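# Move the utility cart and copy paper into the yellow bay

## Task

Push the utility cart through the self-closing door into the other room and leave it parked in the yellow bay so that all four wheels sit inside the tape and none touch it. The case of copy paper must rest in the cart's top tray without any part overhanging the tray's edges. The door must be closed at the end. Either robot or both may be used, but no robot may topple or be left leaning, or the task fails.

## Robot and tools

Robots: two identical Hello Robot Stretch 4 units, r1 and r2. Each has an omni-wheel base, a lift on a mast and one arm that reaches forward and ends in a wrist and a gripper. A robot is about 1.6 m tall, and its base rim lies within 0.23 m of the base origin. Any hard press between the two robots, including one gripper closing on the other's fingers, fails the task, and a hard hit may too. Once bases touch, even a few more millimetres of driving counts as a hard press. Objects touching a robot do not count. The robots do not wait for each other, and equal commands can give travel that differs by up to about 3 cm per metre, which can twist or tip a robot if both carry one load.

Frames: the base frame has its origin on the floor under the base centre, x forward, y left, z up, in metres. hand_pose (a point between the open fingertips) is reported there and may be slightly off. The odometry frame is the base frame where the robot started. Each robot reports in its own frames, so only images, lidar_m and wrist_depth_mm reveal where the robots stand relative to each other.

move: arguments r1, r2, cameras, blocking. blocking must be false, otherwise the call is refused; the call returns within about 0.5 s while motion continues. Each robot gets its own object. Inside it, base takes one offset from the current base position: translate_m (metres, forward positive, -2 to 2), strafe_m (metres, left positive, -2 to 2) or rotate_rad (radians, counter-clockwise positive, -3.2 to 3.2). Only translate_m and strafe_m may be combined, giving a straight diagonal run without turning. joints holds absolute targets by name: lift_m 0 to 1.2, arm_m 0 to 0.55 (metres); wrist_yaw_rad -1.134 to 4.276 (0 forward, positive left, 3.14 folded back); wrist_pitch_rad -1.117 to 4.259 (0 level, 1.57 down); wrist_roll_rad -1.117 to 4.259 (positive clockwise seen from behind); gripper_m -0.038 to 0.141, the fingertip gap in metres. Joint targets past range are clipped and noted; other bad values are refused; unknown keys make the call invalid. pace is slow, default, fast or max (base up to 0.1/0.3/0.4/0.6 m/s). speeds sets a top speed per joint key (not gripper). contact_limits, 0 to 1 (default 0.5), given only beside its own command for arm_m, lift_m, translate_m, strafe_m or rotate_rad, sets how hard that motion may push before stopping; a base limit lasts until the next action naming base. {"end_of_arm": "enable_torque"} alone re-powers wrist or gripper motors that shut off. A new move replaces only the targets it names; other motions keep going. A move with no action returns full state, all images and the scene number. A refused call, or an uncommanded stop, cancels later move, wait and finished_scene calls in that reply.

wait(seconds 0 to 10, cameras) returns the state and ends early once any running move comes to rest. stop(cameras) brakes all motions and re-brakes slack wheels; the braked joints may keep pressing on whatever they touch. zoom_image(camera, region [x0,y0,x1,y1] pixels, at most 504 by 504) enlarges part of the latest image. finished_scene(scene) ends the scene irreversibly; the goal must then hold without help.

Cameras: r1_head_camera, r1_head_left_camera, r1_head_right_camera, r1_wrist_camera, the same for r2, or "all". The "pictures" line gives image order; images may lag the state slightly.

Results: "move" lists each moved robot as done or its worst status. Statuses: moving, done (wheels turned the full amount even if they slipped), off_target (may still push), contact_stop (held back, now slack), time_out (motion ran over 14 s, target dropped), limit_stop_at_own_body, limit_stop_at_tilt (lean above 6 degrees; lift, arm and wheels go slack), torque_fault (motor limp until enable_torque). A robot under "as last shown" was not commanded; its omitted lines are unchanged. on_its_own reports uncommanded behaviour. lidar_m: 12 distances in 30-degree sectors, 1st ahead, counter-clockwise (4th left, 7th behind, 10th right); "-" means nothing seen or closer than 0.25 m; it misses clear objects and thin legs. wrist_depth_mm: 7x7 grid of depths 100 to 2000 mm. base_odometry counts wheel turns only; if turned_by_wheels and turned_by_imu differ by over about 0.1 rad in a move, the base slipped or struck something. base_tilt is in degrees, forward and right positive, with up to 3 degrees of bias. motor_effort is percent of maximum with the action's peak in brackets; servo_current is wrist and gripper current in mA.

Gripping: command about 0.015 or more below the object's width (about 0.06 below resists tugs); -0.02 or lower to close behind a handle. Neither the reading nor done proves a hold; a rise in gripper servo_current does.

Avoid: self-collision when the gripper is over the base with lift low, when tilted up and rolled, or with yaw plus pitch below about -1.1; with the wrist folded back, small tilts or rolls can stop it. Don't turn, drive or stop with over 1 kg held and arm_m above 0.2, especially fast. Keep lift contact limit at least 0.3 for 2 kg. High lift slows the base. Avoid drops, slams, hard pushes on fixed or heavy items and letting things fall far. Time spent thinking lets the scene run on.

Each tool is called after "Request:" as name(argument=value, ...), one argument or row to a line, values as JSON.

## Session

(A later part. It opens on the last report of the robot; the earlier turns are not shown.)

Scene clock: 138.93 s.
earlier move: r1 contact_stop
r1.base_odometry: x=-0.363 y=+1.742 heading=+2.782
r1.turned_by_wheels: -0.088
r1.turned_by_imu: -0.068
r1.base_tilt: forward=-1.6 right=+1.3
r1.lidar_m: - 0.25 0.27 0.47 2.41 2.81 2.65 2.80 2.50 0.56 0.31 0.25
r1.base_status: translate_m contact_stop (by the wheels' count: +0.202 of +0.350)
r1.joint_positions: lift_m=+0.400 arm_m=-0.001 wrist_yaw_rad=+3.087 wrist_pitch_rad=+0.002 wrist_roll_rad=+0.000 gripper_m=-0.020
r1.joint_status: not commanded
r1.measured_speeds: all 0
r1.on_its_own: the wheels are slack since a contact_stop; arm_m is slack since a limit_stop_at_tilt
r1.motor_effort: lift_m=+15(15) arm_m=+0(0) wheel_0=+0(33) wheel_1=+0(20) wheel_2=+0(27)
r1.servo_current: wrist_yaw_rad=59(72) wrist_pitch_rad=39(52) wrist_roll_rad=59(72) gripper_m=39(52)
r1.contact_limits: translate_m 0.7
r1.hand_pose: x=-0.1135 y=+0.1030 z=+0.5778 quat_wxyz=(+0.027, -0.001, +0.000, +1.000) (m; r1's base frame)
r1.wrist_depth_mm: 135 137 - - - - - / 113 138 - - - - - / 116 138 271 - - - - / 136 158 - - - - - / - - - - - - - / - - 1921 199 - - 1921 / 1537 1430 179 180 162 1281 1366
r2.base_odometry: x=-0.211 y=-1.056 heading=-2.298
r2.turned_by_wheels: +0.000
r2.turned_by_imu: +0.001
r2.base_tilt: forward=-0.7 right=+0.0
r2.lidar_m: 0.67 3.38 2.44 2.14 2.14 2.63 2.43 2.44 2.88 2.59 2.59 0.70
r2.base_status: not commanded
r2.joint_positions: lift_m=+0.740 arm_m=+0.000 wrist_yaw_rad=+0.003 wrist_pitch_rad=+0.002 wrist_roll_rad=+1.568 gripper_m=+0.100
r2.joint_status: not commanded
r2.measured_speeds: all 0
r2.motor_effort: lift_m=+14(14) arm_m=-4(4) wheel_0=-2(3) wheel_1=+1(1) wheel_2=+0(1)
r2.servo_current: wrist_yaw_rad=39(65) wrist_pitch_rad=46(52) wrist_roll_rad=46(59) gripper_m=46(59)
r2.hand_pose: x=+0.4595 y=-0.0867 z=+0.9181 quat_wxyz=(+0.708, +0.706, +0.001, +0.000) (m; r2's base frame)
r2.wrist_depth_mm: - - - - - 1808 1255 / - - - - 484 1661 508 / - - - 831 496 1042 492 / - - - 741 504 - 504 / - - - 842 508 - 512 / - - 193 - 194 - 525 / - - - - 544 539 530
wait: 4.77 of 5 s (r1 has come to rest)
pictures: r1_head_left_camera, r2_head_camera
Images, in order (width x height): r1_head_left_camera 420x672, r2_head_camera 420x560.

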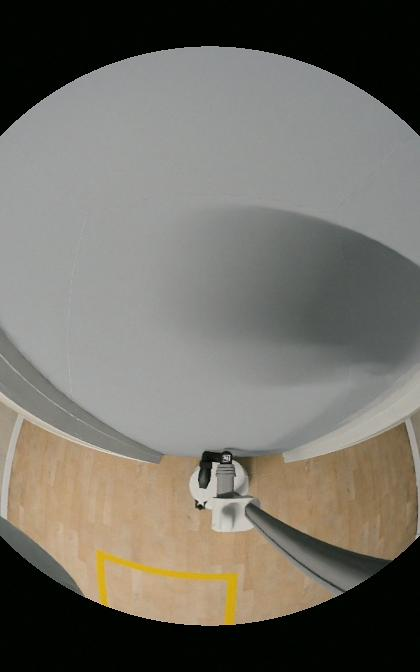

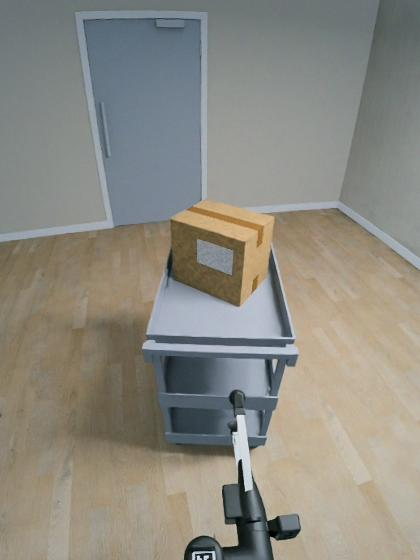

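Request:
move(
  blocking=false,
  r1={"base":{"rotate_rad":0.07},"joints":{"arm_m":0}},
)

Request:
wait(
  seconds=1,
)

Request:
move(
  blocking=false,
  r1={"base":{"translate_m":-0.08,"strafe_m":-0.08}},
)

Request:
wait(
  seconds=1.5,
)

Request:
move(
  blocking=false,
  r1={"base":{"translate_m":0.4},"pace":"slow","contact_limits":{"translate_m":1.0}},
)

Request:
wait(
  seconds=5,
  cameras=["r1_head_left_camera","r1_head_right_camera","r2_head_camera"],
)

Scene clock: 159.73 s.
move: r1 moving
r1.base_odometry: x=-0.363 y=+1.742 heading=+2.852
r1.turned_by_wheels: +0.070
r1.turned_by_imu: +0.070
r1.base_tilt: forward=-1.6 right=+1.3
r1.lidar_m: - 0.25 0.27 0.63 2.46 2.76 2.66 2.84 2.49 0.55 0.27 0.25
r1.base_status: rotate_rad moving
r1.joint_positions: lift_m=+0.400 arm_m=+0.000 wrist_yaw_rad=+3.087 wrist_pitch_rad=+0.002 wrist_roll_rad=+0.000 gripper_m=-0.020
r1.joint_status: all done
r1.measured_speeds: all 0
r1.motor_effort: lift_m=+15(15) arm_m=+5(6) wheel_0=-1(6) wheel_1=-2(5) wheel_2=-3(5)
r1.servo_current: wrist_yaw_rad=39(65) wrist_pitch_rad=39(46) wrist_roll_rad=52(59) gripper_m=39(46)
r1.hand_pose: x=-0.1124 y=+0.1030 z=+0.5778 quat_wxyz=(+0.027, -0.001, +0.000, +1.000) (m; r1's base frame)
r1.wrist_depth_mm: 136 138 - - - - - / 114 139 - - - - - / 118 140 281 - - - - / 137 160 - - - - - / - - - - - - - / - - 1921 199 - - 1921 / 1537 1397 179 180 162 1336 1397
r2: as last shown
r2.turned_by_imu: +0.000
r2.base_tilt: forward=-0.8 right=+0.0
r2.lidar_m: 0.67 3.39 2.43 2.15 2.17 2.66 2.41 2.44 2.91 2.57 2.55 0.70
r2.motor_effort: lift_m=+14(14) arm_m=-4(4) wheel_0=-2(2) wheel_1=+1(1) wheel_2=+0(0)
r2.servo_current: wrist_yaw_rad=46(59) wrist_pitch_rad=39(46) wrist_roll_rad=39(52) gripper_m=52(52)
r2.wrist_depth_mm: - - - - - 1808 1255 / - - - - 488 1708 508 / - - - 831 492 1060 492 / - - - 741 504 - 504 / - - - 831 504 - 512 / - - 193 - 193 - 517 / - - - - 544 544 530
pictures: none

Scene clock: 159.90 s.
earlier move: r1 done
r1.base_odometry: x=-0.363 y=+1.742 heading=+2.852
r1.turned_by_wheels: +0.000
r1.turned_by_imu: +0.000
r1.base_tilt: forward=-1.6 right=+1.3
r1.lidar_m: - 0.25 0.30 0.60 2.43 2.75 2.67 2.83 2.49 0.54 0.28 0.25
r1.base_status: done
r1.joint_positions: lift_m=+0.400 arm_m=+0.000 wrist_yaw_rad=+3.087 wrist_pitch_rad=+0.002 wrist_roll_rad=+0.000 gripper_m=-0.020
r1.joint_status: all done
r1.measured_speeds: all 0
r1.motor_effort: lift_m=+15(15) arm_m=+5(6) wheel_0=-2(6) wheel_1=-1(5) wheel_2=-2(5)
r1.servo_current: wrist_yaw_rad=39(65) wrist_pitch_rad=46(46) wrist_roll_rad=39(59) gripper_m=46(46)
r1.hand_pose: x=-0.1124 y=+0.1030 z=+0.5778 quat_wxyz=(+0.027, -0.001, +0.000, +1.000) (m; r1's base frame)
r1.wrist_depth_mm: 136 138 - - - - - / 114 139 - - - - - / 118 139 279 - - - - / 137 160 - - - - - / - - - - - - - / - - 1983 199 - - 1863 / 1464 1430 179 179 162 1336 1430
r2.base_odometry: x=-0.211 y=-1.056 heading=-2.298
r2.turned_by_wheels: +0.000
r2.turned_by_imu: +0.000
r2.base_tilt: forward=-0.7 right=+0.0
r2.lidar_m: 0.67 3.40 2.42 2.16 2.16 2.64 2.41 2.43 2.89 2.58 2.60 0.68
r2.base_status: not commanded
r2.joint_positions: lift_m=+0.740 arm_m=+0.000 wrist_yaw_rad=+0.003 wrist_pitch_rad=+0.002 wrist_roll_rad=+1.568 gripper_m=+0.100
r2.joint_status: not commanded
r2.measured_speeds: all 0
r2.motor_effort: lift_m=+14(14) arm_m=-4(4) wheel_0=-2(2) wheel_1=+1(1) wheel_2=+0(0)
r2.servo_current: wrist_yaw_rad=33(59) wrist_pitch_rad=39(46) wrist_roll_rad=59(59) gripper_m=52(52)
r2.hand_pose: x=+0.4595 y=-0.0867 z=+0.9181 quat_wxyz=(+0.708, +0.706, +0.001, +0.000) (m; r2's base frame)
r2.wrist_depth_mm: - - - - - 1863 1255 / - - - - 484 1708 508 / - - - 809 492 1060 492 / - - - 741 504 - 500 / - - - 831 512 - 517 / - - 193 - 193 - 521 / - - - - 539 539 530
wait: 0.17 of 1 s (r1 has come to rest)
pictures: none

Scene clock: 160.40 s.
move: r1 moving
r1.base_odometry: x=-0.334 y=+1.757 heading=+2.852
r1.turned_by_wheels: +0.000
r1.turned_by_imu: +0.000
r1.base_tilt: forward=-1.6 right=+1.3
r1.lidar_m: 0.25 0.25 0.33 0.70 2.48 2.71 2.65 2.81 2.48 0.54 0.32 0.25
r1.base_status: translate_m moving; strafe_m moving
r1.joint_positions: lift_m=+0.400 arm_m=+0.000 wrist_yaw_rad=+3.087 wrist_pitch_rad=+0.002 wrist_roll_rad=+0.000 gripper_m=-0.020
r1.joint_status: not commanded
r1.measured_speeds: translate_m=-0.089 strafe_m=-0.089 rotate_rad=+0.001 lift_m=+0.000 arm_m=+0.000 wrist_yaw_rad=+0.000 wrist_pitch_rad=+0.000 wrist_roll_rad=+0.000
r1.motor_effort: lift_m=+15(15) arm_m=+5(5) wheel_0=+2(6) wheel_1=-8(10) wheel_2=+7(7)
r1.servo_current: wrist_yaw_rad=59(72) wrist_pitch_rad=39(52) wrist_roll_rad=33(65) gripper_m=39(46)
r1.hand_pose: x=-0.1124 y=+0.1030 z=+0.5778 quat_wxyz=(+0.027, -0.001, +0.000, +1.000) (m; r1's base frame)
r1.wrist_depth_mm: 136 139 - - - - - / 116 139 - - - - - / 117 141 293 - - - - / 137 163 - - - - - / - - - - - - - / - - 1983 198 - - 1983 / 1499 1397 179 179 163 1308 1397
r2: as last shown
r2.base_tilt: forward=-0.7 right=+0.1
r2.lidar_m: 0.66 3.39 2.42 2.11 2.14 2.65 2.41 2.45 2.88 2.57 2.60 0.69
r2.motor_effort: lift_m=+14(14) arm_m=-4(4) wheel_0=-2(2) wheel_1=+1(2) wheel_2=+0(1)
r2.servo_current: wrist_yaw_rad=39(59) wrist_pitch_rad=39(46) wrist_roll_rad=46(52) gripper_m=52(59)
r2.wrist_depth_mm: - - - - - 1756 1229 / - - - - 484 1661 508 / - - - 831 492 1060 492 / - - - 741 500 - 504 / - - - 831 508 - 508 / - - 192 - 194 - 521 / - - - - 539 539 530
pictures: none

Scene clock: 161.50 s.
earlier move: r1 done
r1.base_odometry: x=-0.263 y=+1.795 heading=+2.852
r1.turned_by_wheels: +0.000
r1.turned_by_imu: -0.001
r1.base_tilt: forward=-1.6 right=+1.3
r1.lidar_m: 0.26 0.28 0.42 1.01 2.52 2.66 2.58 2.77 2.42 0.70 0.39 0.27
r1.base_status: done
r1.joint_positions: lift_m=+0.400 arm_m=+0.000 wrist_yaw_rad=+3.087 wrist_pitch_rad=+0.002 wrist_roll_rad=+0.000 gripper_m=-0.020
r1.joint_status: not commanded
r1.measured_speeds: all 0
r1.motor_effort: lift_m=+15(15) arm_m=+5(5) wheel_0=+3(7) wheel_1=-1(11) wheel_2=+0(7)
r1.servo_current: wrist_yaw_rad=46(72) wrist_pitch_rad=39(52) wrist_roll_rad=26(72) gripper_m=46(46)
r1.hand_pose: x=-0.1124 y=+0.1030 z=+0.5778 quat_wxyz=(+0.027, -0.001, +0.000, +1.000) (m; r1's base frame)
r1.wrist_depth_mm: 136 138 - - - - - / 108 138 - - - - - / 114 138 240 - - - - / 132 152 - - - - - / - - - - - - - / - - 1863 198 - - 1863 / 1537 1397 179 180 162 1336 1308
r2.base_odometry: x=-0.211 y=-1.056 heading=-2.298
r2.turned_by_wheels: +0.000
r2.turned_by_imu: +0.000
r2.base_tilt: forward=-0.7 right=+0.1
r2.lidar_m: 0.67 3.39 2.43 2.16 2.14 2.63 2.42 2.42 2.90 2.57 2.60 0.71
r2.base_status: not commanded
r2.joint_positions: lift_m=+0.740 arm_m=+0.000 wrist_yaw_rad=+0.003 wrist_pitch_rad=+0.002 wrist_roll_rad=+1.568 gripper_m=+0.100
r2.joint_status: not commanded
r2.measured_speeds: all 0
r2.motor_effort: lift_m=+14(14) arm_m=-4(4) wheel_0=-2(2) wheel_1=+1(2) wheel_2=+0(1)
r2.servo_current: wrist_yaw_rad=46(65) wrist_pitch_rad=39(46) wrist_roll_rad=52(59) gripper_m=46(59)
r2.hand_pose: x=+0.4595 y=-0.0867 z=+0.9181 quat_wxyz=(+0.708, +0.706, +0.001, +0.000) (m; r2's base frame)
r2.wrist_depth_mm: - - - - - 1863 1255 / - - - - 484 1708 512 / - - - 842 488 1060 496 / - - - 750 504 - 504 / - - - 842 508 - 517 / - - 193 - 193 - 521 / - - - - 544 544 530
wait: 1.10 of 1.5 s (r1 has come to rest)
pictures: none

Scene clock: 162.00 s.
move: r1 moving
r1.base_odometry: x=-0.275 y=+1.799 heading=+2.852
r1.turned_by_wheels: +0.000
r1.turned_by_imu: +0.000
r1.base_tilt: forward=-1.6 right=+1.3
r1.lidar_m: 0.25 0.26 0.41 0.94 2.52 2.68 2.58 2.78 2.41 0.66 0.36 0.27
r1.base_status: translate_m moving
r1.joint_positions: lift_m=+0.400 arm_m=+0.000 wrist_yaw_rad=+3.087 wrist_pitch_rad=+0.002 wrist_roll_rad=+0.000 gripper_m=-0.020
r1.joint_status: not commanded
r1.measured_speeds: translate_m=+0.048 strafe_m=+0.000 rotate_rad=+0.000 lift_m=+0.000 arm_m=+0.000 wrist_yaw_rad=+0.000 wrist_pitch_rad=+0.000 wrist_roll_rad=+0.000
r1.motor_effort: lift_m=+15(15) arm_m=+5(5) wheel_0=+5(6) wheel_1=+4(5) wheel_2=-4(6)
r1.servo_current: wrist_yaw_rad=46(52) wrist_pitch_rad=46(46) wrist_roll_rad=59(59) gripper_m=39(52)
r1.contact_limits: translate_m 1
r1.hand_pose: x=-0.1124 y=+0.1030 z=+0.5778 quat_wxyz=(+0.027, -0.001, +0.000, +1.000) (m; r1's base frame)
r1.wrist_depth_mm: 135 138 - - - - - / 108 138 - - - - - / 114 138 240 - - - - / 132 152 - - - - - / - - - - - - - / - - 1983 198 - - 1983 / 1576 1397 179 180 162 1366 1308
r2: as last shown
r2.lidar_m: 0.68 3.41 2.41 2.15 2.15 2.66 2.41 2.45 2.91 2.58 2.62 0.69
r2.motor_effort: lift_m=+14(14) arm_m=-4(4) wheel_0=-2(2) wheel_1=+1(1) wheel_2=+0(1)
r2.servo_current: wrist_yaw_rad=52(52) wrist_pitch_rad=39(46) wrist_roll_rad=52(52) gripper_m=46(59)
r2.wrist_depth_mm: - - - - - 1863 1255 / - - - - 488 1708 508 / - - - 831 492 1042 496 / - - - 750 500 - 500 / - - - 842 508 - 512 / - - 193 - 193 - 517 / - - - - 549 544 530
pictures: none

Scene clock: 166.77 s.
earlier move: r1 done
r1.base_odometry: x=-0.646 y=+1.909 heading=+2.853
r1.turned_by_wheels: +0.001
r1.turned_by_imu: +0.096
r1.base_tilt: forward=-1.6 right=+1.3
r1.lidar_m: 0.25 - 0.25 0.31 2.60 2.99 2.93 2.99 0.50 0.49 2.61 0.30
r1.base_status: done
r1.joint_positions: lift_m=+0.400 arm_m=-0.001 wrist_yaw_rad=+3.102 wrist_pitch_rad=+0.002 wrist_roll_rad=+0.000 gripper_m=-0.020
r1.joint_status: not commanded
r1.measured_speeds: all 0
r1.motor_effort: lift_m=+16(17) arm_m=+11(11) wheel_0=+9(28) wheel_1=+15(21) wheel_2=-13(24)
r1.servo_current: wrist_yaw_rad=59(85) wrist_pitch_rad=39(52) wrist_roll_rad=46(65) gripper_m=33(52)
r1.contact_limits: translate_m 1
r1.hand_pose: x=-0.1145 y=+0.0987 z=+0.5777 quat_wxyz=(+0.020, -0.001, +0.000, +1.000) (m; r1's base frame)
r1.wrist_depth_mm: - 136 - - - - - / - 136 217 - - - - / 107 135 182 - - - - / 119 136 246 - - - - / - - - - - - - / - - 1983 199 - - 1983 / 1537 1430 179 179 154 1430 1397
r2.base_odometry: x=-0.211 y=-1.056 heading=-2.298
r2.turned_by_wheels: +0.000
r2.turned_by_imu: +0.001
r2.base_tilt: forward=-0.7 right=+0.1
r2.lidar_m: 0.66 3.40 2.43 2.12 2.17 2.65 2.42 2.44 2.87 2.59 2.59 0.70
r2.base_status: not commanded
r2.joint_positions: lift_m=+0.740 arm_m=+0.000 wrist_yaw_rad=+0.003 wrist_pitch_rad=+0.002 wrist_roll_rad=+1.568 gripper_m=+0.100
r2.joint_status: not commanded
r2.measured_speeds: all 0
r2.motor_effort: lift_m=+14(14) arm_m=-4(4) wheel_0=-1(3) wheel_1=+1(1) wheel_2=+0(1)
r2.servo_current: wrist_yaw_rad=39(65) wrist_pitch_rad=39(46) wrist_roll_rad=33(65) gripper_m=46(59)
r2.hand_pose: x=+0.4595 y=-0.0867 z=+0.9181 quat_wxyz=(+0.708, +0.706, +0.001, +0.000) (m; r2's base frame)
r2.wrist_depth_mm: - - - - - 1808 1255 / - - - - 488 1661 504 / - - - 820 492 1060 492 / - - - 741 500 - 504 / - - - 842 508 - 508 / - - 193 - 193 - 521 / - - - - 539 544 530
wait: 4.77 of 5 s (r1 has come to rest)
pictures: r1_head_left_camera, r1_head_right_camera, r2_head_camera
Images, in order (width x height): r1_head_left_camera 420x672, r1_head_right_camera 420x672, r2_head_camera 420x560.

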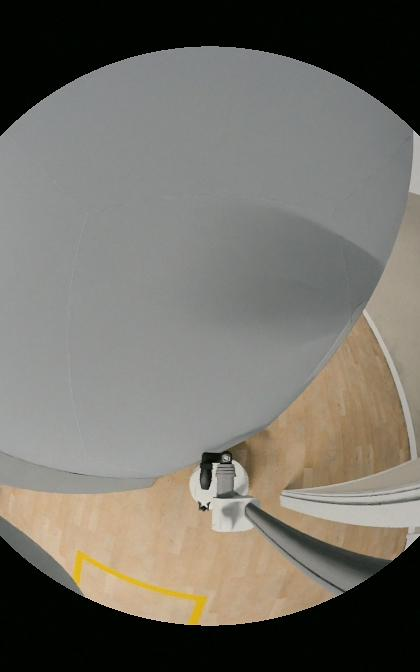

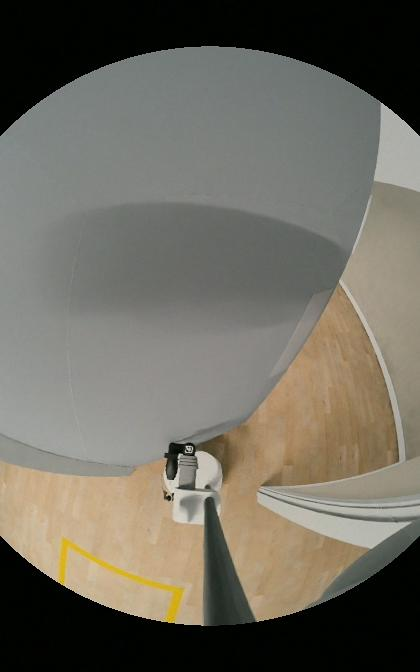

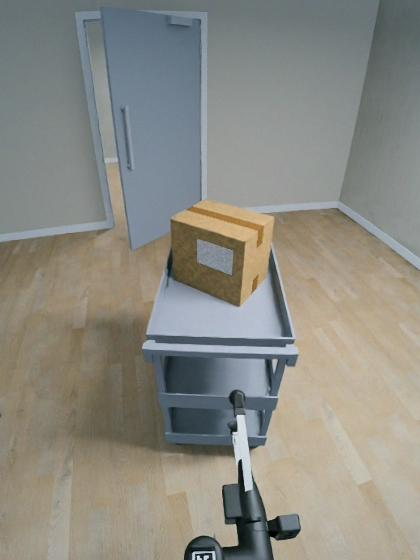

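Request:
move(
  blocking=false,
  r1={"base":{"translate_m":0.4},"pace":"slow","contact_limits":{"translate_m":1.0}},
)

Request:
wait(
  seconds=5,
  cameras=["r1_head_left_camera","r1_head_right_camera","r2_head_camera"],
)

Scene clock: 173.23 s.
move: r1 moving
r1.base_odometry: x=-0.658 y=+1.913 heading=+2.853
r1.turned_by_wheels: +0.000
r1.turned_by_imu: +0.012
r1.base_tilt: forward=-1.8 right=+1.3
r1.lidar_m: 0.25 - 0.25 0.31 2.62 2.98 2.96 2.96 0.51 0.52 2.64 0.31
r1.base_status: translate_m moving
r1.joint_positions: lift_m=+0.400 arm_m=-0.001 wrist_yaw_rad=+3.102 wrist_pitch_rad=+0.002 wrist_roll_rad=+0.000 gripper_m=-0.020
r1.joint_status: not commanded
r1.measured_speeds: translate_m=+0.049 strafe_m=+0.000 rotate_rad=+0.000 lift_m=+0.000 arm_m=+0.000 wrist_yaw_rad=+0.000 wrist_pitch_rad=+0.000 wrist_roll_rad=+0.000
r1.motor_effort: lift_m=+16(16) arm_m=+11(11) wheel_0=+3(9) wheel_1=+18(22) wheel_2=-22(23)
r1.servo_current: wrist_yaw_rad=78(98) wrist_pitch_rad=33(52) wrist_roll_rad=46(52) gripper_m=39(52)
r1.contact_limits: translate_m 1
r1.hand_pose: x=-0.1145 y=+0.0987 z=+0.5777 quat_wxyz=(+0.020, -0.001, +0.000, +1.000) (m; r1's base frame)
r1.wrist_depth_mm: - 136 - - - - - / - 136 220 - - - - / 106 135 183 - - - - / 118 137 271 - - - - / - - - - - - - / - - 1983 198 - - 1983 / 1537 1464 178 179 154 1430 1397
r2: as last shown
r2.turned_by_imu: +0.000
r2.base_tilt: forward=-0.7 right=+0.0
r2.lidar_m: 0.66 3.41 2.44 2.12 2.17 2.62 2.42 2.43 2.87 2.58 2.60 0.70
r2.motor_effort: lift_m=+14(14) arm_m=-4(4) wheel_0=-2(2) wheel_1=+1(1) wheel_2=+0(0)
r2.servo_current: wrist_yaw_rad=46(65) wrist_pitch_rad=39(46) wrist_roll_rad=52(59) gripper_m=52(59)
r2.wrist_depth_mm: - - - - - 1808 1229 / - - - - 484 1661 504 / - - - 842 492 1060 492 / - - - 741 504 - 500 / - - - 854 508 - 517 / - - 193 - 193 - 521 / - - - - 544 539 530
pictures: none

Scene clock: 178.00 s.
earlier move: r1 done
r1.base_odometry: x=-1.029 y=+2.023 heading=+2.853
r1.turned_by_wheels: +0.000
r1.turned_by_imu: +0.045
r1.base_tilt: forward=-1.6 right=+1.3
r1.lidar_m: 0.29 0.25 - 0.25 0.28 3.34 3.33 0.74 0.75 2.48 2.78 1.60
r1.base_status: done
r1.joint_positions: lift_m=+0.400 arm_m=+0.000 wrist_yaw_rad=+3.093 wrist_pitch_rad=+0.002 wrist_roll_rad=+0.000 gripper_m=-0.020
r1.joint_status: not commanded
r1.measured_speeds: all 0
r1.motor_effort: lift_m=+16(17) arm_m=+5(11) wheel_0=+3(12) wheel_1=+11(22) wheel_2=-8(23)
r1.servo_current: wrist_yaw_rad=52(104) wrist_pitch_rad=39(52) wrist_roll_rad=52(72) gripper_m=39(52)
r1.contact_limits: translate_m 1
r1.hand_pose: x=-0.1130 y=+0.1014 z=+0.5777 quat_wxyz=(+0.024, -0.001, +0.000, +1.000) (m; r1's base frame)
r1.wrist_depth_mm: - 137 - - - - - / - 137 - - - - - / 110 138 212 - - - - / 128 138 - - - - - / - - - - - - - / - - 1921 198 - - 1661 / 1499 1430 178 180 162 1336 1336
r2.base_odometry: x=-0.211 y=-1.056 heading=-2.298
r2.turned_by_wheels: +0.000
r2.turned_by_imu: +0.001
r2.base_tilt: forward=-0.7 right=+0.1
r2.lidar_m: 0.67 3.42 2.42 2.15 2.16 2.65 2.41 2.44 2.86 2.56 2.61 0.70
r2.base_status: not commanded
r2.joint_positions: lift_m=+0.740 arm_m=+0.000 wrist_yaw_rad=+0.003 wrist_pitch_rad=+0.002 wrist_roll_rad=+1.568 gripper_m=+0.100
r2.joint_status: not commanded
r2.measured_speeds: all 0
r2.motor_effort: lift_m=+14(14) arm_m=-4(4) wheel_0=-2(2) wheel_1=+1(2) wheel_2=+0(1)
r2.servo_current: wrist_yaw_rad=59(65) wrist_pitch_rad=39(52) wrist_roll_rad=52(59) gripper_m=52(59)
r2.hand_pose: x=+0.4595 y=-0.0867 z=+0.9181 quat_wxyz=(+0.708, +0.706, +0.001, +0.000) (m; r2's base frame)
r2.wrist_depth_mm: - - - - - 1808 1229 / - - - - 488 1661 508 / - - - 831 496 1060 496 / - - - 741 500 - 500 / - - - 842 508 - 512 / - - 193 - 194 - 517 / - - - - 549 539 535
wait: 4.77 of 5 s (r1 has come to rest)
pictures: r1_head_left_camera, r1_head_right_camera, r2_head_camera
Images, in order (width x height): r1_head_left_camera 420x672, r1_head_right_camera 420x672, r2_head_camera 420x560.

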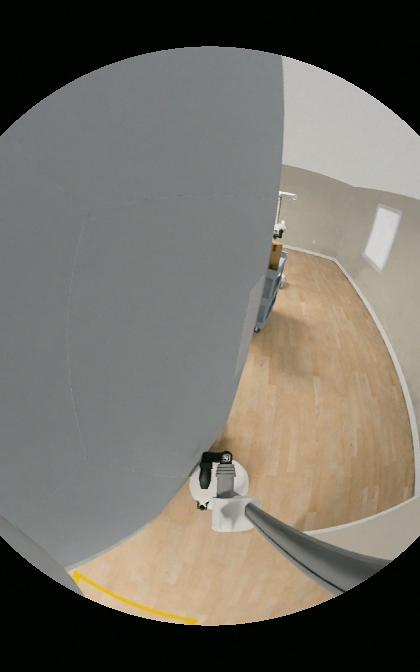

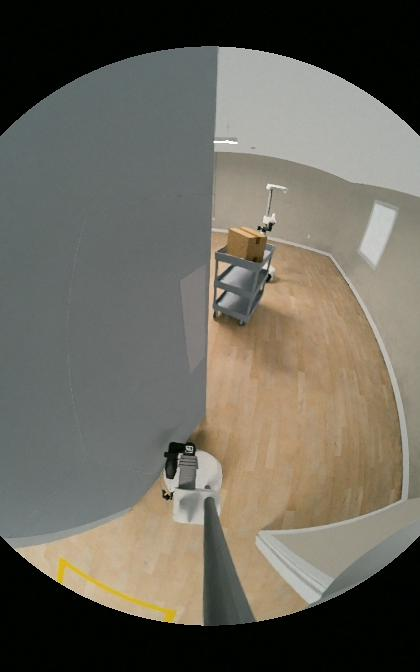

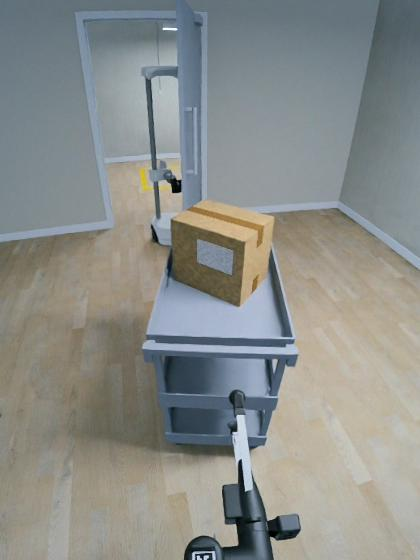

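Request:
move(
  blocking=false,
  r1={"base":{"translate_m":0.25,"strafe_m":0.2},"pace":"slow","contact_limits":{"translate_m":1.0,"strafe_m":1.0}},
)

Request:
wait(
  seconds=4,
  cameras=["r1_head_left_camera","r1_head_right_camera","r2_head_camera"],
)

r1: "contact_limits": translate_m and strafe_m are given together and make one move, which takes one limit: state it under one of them only
Scene clock: 184.73 s.
r1.base_odometry: x=-1.029 y=+2.023 heading=+2.853
r1.turned_by_wheels: +0.000
r1.turned_by_imu: +0.000
r1.base_tilt: forward=-1.6 right=+1.2
r1.lidar_m: 0.29 0.25 - 0.25 0.29 3.35 3.32 0.72 0.73 2.48 2.78 1.61
r1.base_status: done
r1.joint_positions: lift_m=+0.400 arm_m=+0.000 wrist_yaw_rad=+3.093 wrist_pitch_rad=+0.002 wrist_roll_rad=+0.000 gripper_m=-0.020
r1.joint_status: not commanded
r1.measured_speeds: all 0
r1.motor_effort: lift_m=+16(17) arm_m=+5(11) wheel_0=+4(12) wheel_1=+11(22) wheel_2=-8(23)
r1.servo_current: wrist_yaw_rad=46(104) wrist_pitch_rad=39(52) wrist_roll_rad=65(72) gripper_m=46(52)
r1.contact_limits: translate_m 1
r1.hand_pose: x=-0.1130 y=+0.1014 z=+0.5777 quat_wxyz=(+0.024, -0.001, +0.000, +1.000) (m; r1's base frame)
r1.wrist_depth_mm: - 137 - - - - - / - 137 - - - - - / 110 138 212 - - - - / 127 138 - - - - - / - - - - - - - / - - 1921 199 - - 1661 / 1499 1430 180 180 162 1336 1336
r2.base_odometry: x=-0.211 y=-1.056 heading=-2.298
r2.turned_by_wheels: +0.000
r2.turned_by_imu: +0.000
r2.base_tilt: forward=-0.7 right=+0.1
r2.lidar_m: 0.65 3.39 2.44 2.15 2.15 2.66 2.41 2.42 2.92 2.58 2.58 0.66
r2.base_status: not commanded
r2.joint_positions: lift_m=+0.740 arm_m=+0.000 wrist_yaw_rad=+0.003 wrist_pitch_rad=+0.002 wrist_roll_rad=+1.568 gripper_m=+0.100
r2.joint_status: not commanded
r2.measured_speeds: all 0
r2.motor_effort: lift_m=+14(14) arm_m=-4(4) wheel_0=-2(2) wheel_1=+1(2) wheel_2=+0(1)
r2.servo_current: wrist_yaw_rad=52(65) wrist_pitch_rad=39(52) wrist_roll_rad=46(59) gripper_m=52(59)
r2.hand_pose: x=+0.4595 y=-0.0867 z=+0.9181 quat_wxyz=(+0.708, +0.706, +0.001, +0.000) (m; r2's base frame)
r2.wrist_depth_mm: - - - - - 1756 1255 / - - - - 492 1708 508 / - - - 820 492 1060 492 / - - - 741 504 - 504 / - - - 842 504 - 512 / - - 193 - 193 - 525 / - - - - 544 539 530
pictures: none

not run: a call was refused earlier in this reply.

Request:
move(
  blocking=false,
  r1={"base":{"translate_m":0.25,"strafe_m":0.2},"pace":"slow","contact_limits":{"translate_m":1.0}},
)

Request:
wait(
  seconds=4,
  cameras=["r1_head_left_camera","r1_head_right_camera","r2_head_camera"],
)

Scene clock: 188.10 s.
move: r1 moving
r1.base_odometry: x=-1.042 y=+2.018 heading=+2.852
r1.turned_by_wheels: -0.001
r1.turned_by_imu: -0.001
r1.base_tilt: forward=-1.5 right=+1.3
r1.lidar_m: 0.30 0.25 - 0.25 0.28 3.35 3.34 0.74 0.76 2.48 2.80 1.58
r1.base_status: translate_m moving; strafe_m moving
r1.joint_positions: lift_m=+0.400 arm_m=+0.000 wrist_yaw_rad=+3.093 wrist_pitch_rad=+0.002 wrist_roll_rad=+0.000 gripper_m=-0.020
r1.joint_status: not commanded
r1.measured_speeds: translate_m=+0.040 strafe_m=+0.032 rotate_rad=-0.001 lift_m=+0.000 arm_m=+0.000 wrist_yaw_rad=+0.000 wrist_pitch_rad=+0.000 wrist_roll_rad=+0.000
r1.motor_effort: lift_m=+16(17) arm_m=+5(5) wheel_0=-17(17) wheel_1=+15(17) wheel_2=-11(11)
r1.servo_current: wrist_yaw_rad=65(65) wrist_pitch_rad=39(46) wrist_roll_rad=46(65) gripper_m=46(46)
r1.contact_limits: translate_m 1
r1.hand_pose: x=-0.1130 y=+0.1014 z=+0.5777 quat_wxyz=(+0.024, -0.001, +0.000, +1.000) (m; r1's base frame)
r1.wrist_depth_mm: - 137 - - - - - / - 137 - - - - - / 110 137 211 - - - - / 127 138 - - - - 564 / - - - - - - 569 / - - 1983 198 - - 569 / 1464 1464 179 180 162 1336 1229
r2.base_odometry: x=-0.211 y=-1.056 heading=-2.298
r2.turned_by_wheels: +0.000
r2.turned_by_imu: +0.000
r2.base_tilt: forward=-0.7 right=+0.0
r2.lidar_m: 0.67 3.40 2.45 2.15 2.16 2.65 2.43 2.45 2.91 2.57 2.60 0.69
r2.base_status: not commanded
r2.joint_positions: lift_m=+0.740 arm_m=+0.000 wrist_yaw_rad=+0.003 wrist_pitch_rad=+0.002 wrist_roll_rad=+1.568 gripper_m=+0.100
r2.joint_status: not commanded
r2.measured_speeds: all 0
r2.motor_effort: lift_m=+14(14) arm_m=-4(4) wheel_0=-2(2) wheel_1=+1(1) wheel_2=+0(0)
r2.servo_current: wrist_yaw_rad=46(52) wrist_pitch_rad=33(52) wrist_roll_rad=46(59) gripper_m=46(52)
r2.hand_pose: x=+0.4595 y=-0.0867 z=+0.9181 quat_wxyz=(+0.708, +0.706, +0.001, +0.000) (m; r2's base frame)
r2.wrist_depth_mm: - - - - - 1808 1255 / - - - - 488 1708 508 / - - - 831 496 1042 492 / - - - 750 504 - 504 / - - - 842 508 - 508 / - - 193 - 193 - 517 / - - - - 544 539 530
pictures: none

Scene clock: 192.00 s.
earlier move: r1 done
r1.base_odometry: x=-1.325 y=+1.903 heading=+2.853
r1.turned_by_wheels: +0.001
r1.turned_by_imu: +0.003
r1.base_tilt: forward=-1.6 right=+1.3
r1.lidar_m: 1.48 0.27 0.25 - 0.25 0.30 3.53 1.03 1.11 2.72 3.07 1.42
r1.base_status: done
r1.joint_positions: lift_m=+0.400 arm_m=+0.000 wrist_yaw_rad=+3.093 wrist_pitch_rad=+0.002 wrist_roll_rad=+0.000 gripper_m=-0.020
r1.joint_status: not commanded
r1.measured_speeds: all 0
r1.motor_effort: lift_m=+17(17) arm_m=+5(5) wheel_0=-5(19) wheel_1=+9(21) wheel_2=-4(13)
r1.servo_current: wrist_yaw_rad=39(72) wrist_pitch_rad=39(46) wrist_roll_rad=59(65) gripper_m=46(52)
r1.contact_limits: translate_m 1
r1.hand_pose: x=-0.1130 y=+0.1014 z=+0.5777 quat_wxyz=(+0.024, -0.001, +0.000, +1.000) (m; r1's base frame)
r1.wrist_depth_mm: - 137 - - 410 228 - / - 137 - - 477 230 166 / 111 138 216 - 480 249 167 / 127 138 - - 492 235 169 / - - - - 500 236 169 / - - 1983 198 384 237 169 / 1499 1397 179 180 162 204 -
r2.base_odometry: x=-0.211 y=-1.056 heading=-2.298
r2.turned_by_wheels: +0.000
r2.turned_by_imu: +0.001
r2.base_tilt: forward=-0.7 right=+0.1
r2.lidar_m: 0.67 3.38 2.44 2.13 2.16 2.63 2.40 2.43 2.88 2.56 2.59 0.70
r2.base_status: not commanded
r2.joint_positions: lift_m=+0.740 arm_m=+0.000 wrist_yaw_rad=+0.003 wrist_pitch_rad=+0.002 wrist_roll_rad=+1.568 gripper_m=+0.100
r2.joint_status: not commanded
r2.measured_speeds: all 0
r2.motor_effort: lift_m=+14(14) arm_m=-4(4) wheel_0=-2(2) wheel_1=+1(1) wheel_2=+0(1)
r2.servo_current: wrist_yaw_rad=52(59) wrist_pitch_rad=46(52) wrist_roll_rad=59(65) gripper_m=46(59)
r2.hand_pose: x=+0.4595 y=-0.0867 z=+0.9181 quat_wxyz=(+0.708, +0.706, +0.001, +0.000) (m; r2's base frame)
r2.wrist_depth_mm: - - - - - 1808 1281 / - - - - 484 1708 508 / - - - 831 496 1042 496 / - - - 741 500 - 500 / - - - 842 508 - 512 / - - 193 - 193 - 517 / - - - - 544 544 530
wait: 3.90 of 4 s (r1 has come to rest)
pictures: r1_head_left_camera, r1_head_right_camera, r2_head_camera
Images, in order (width x height): r1_head_left_camera 420x672, r1_head_right_camera 420x672, r2_head_camera 420x560.

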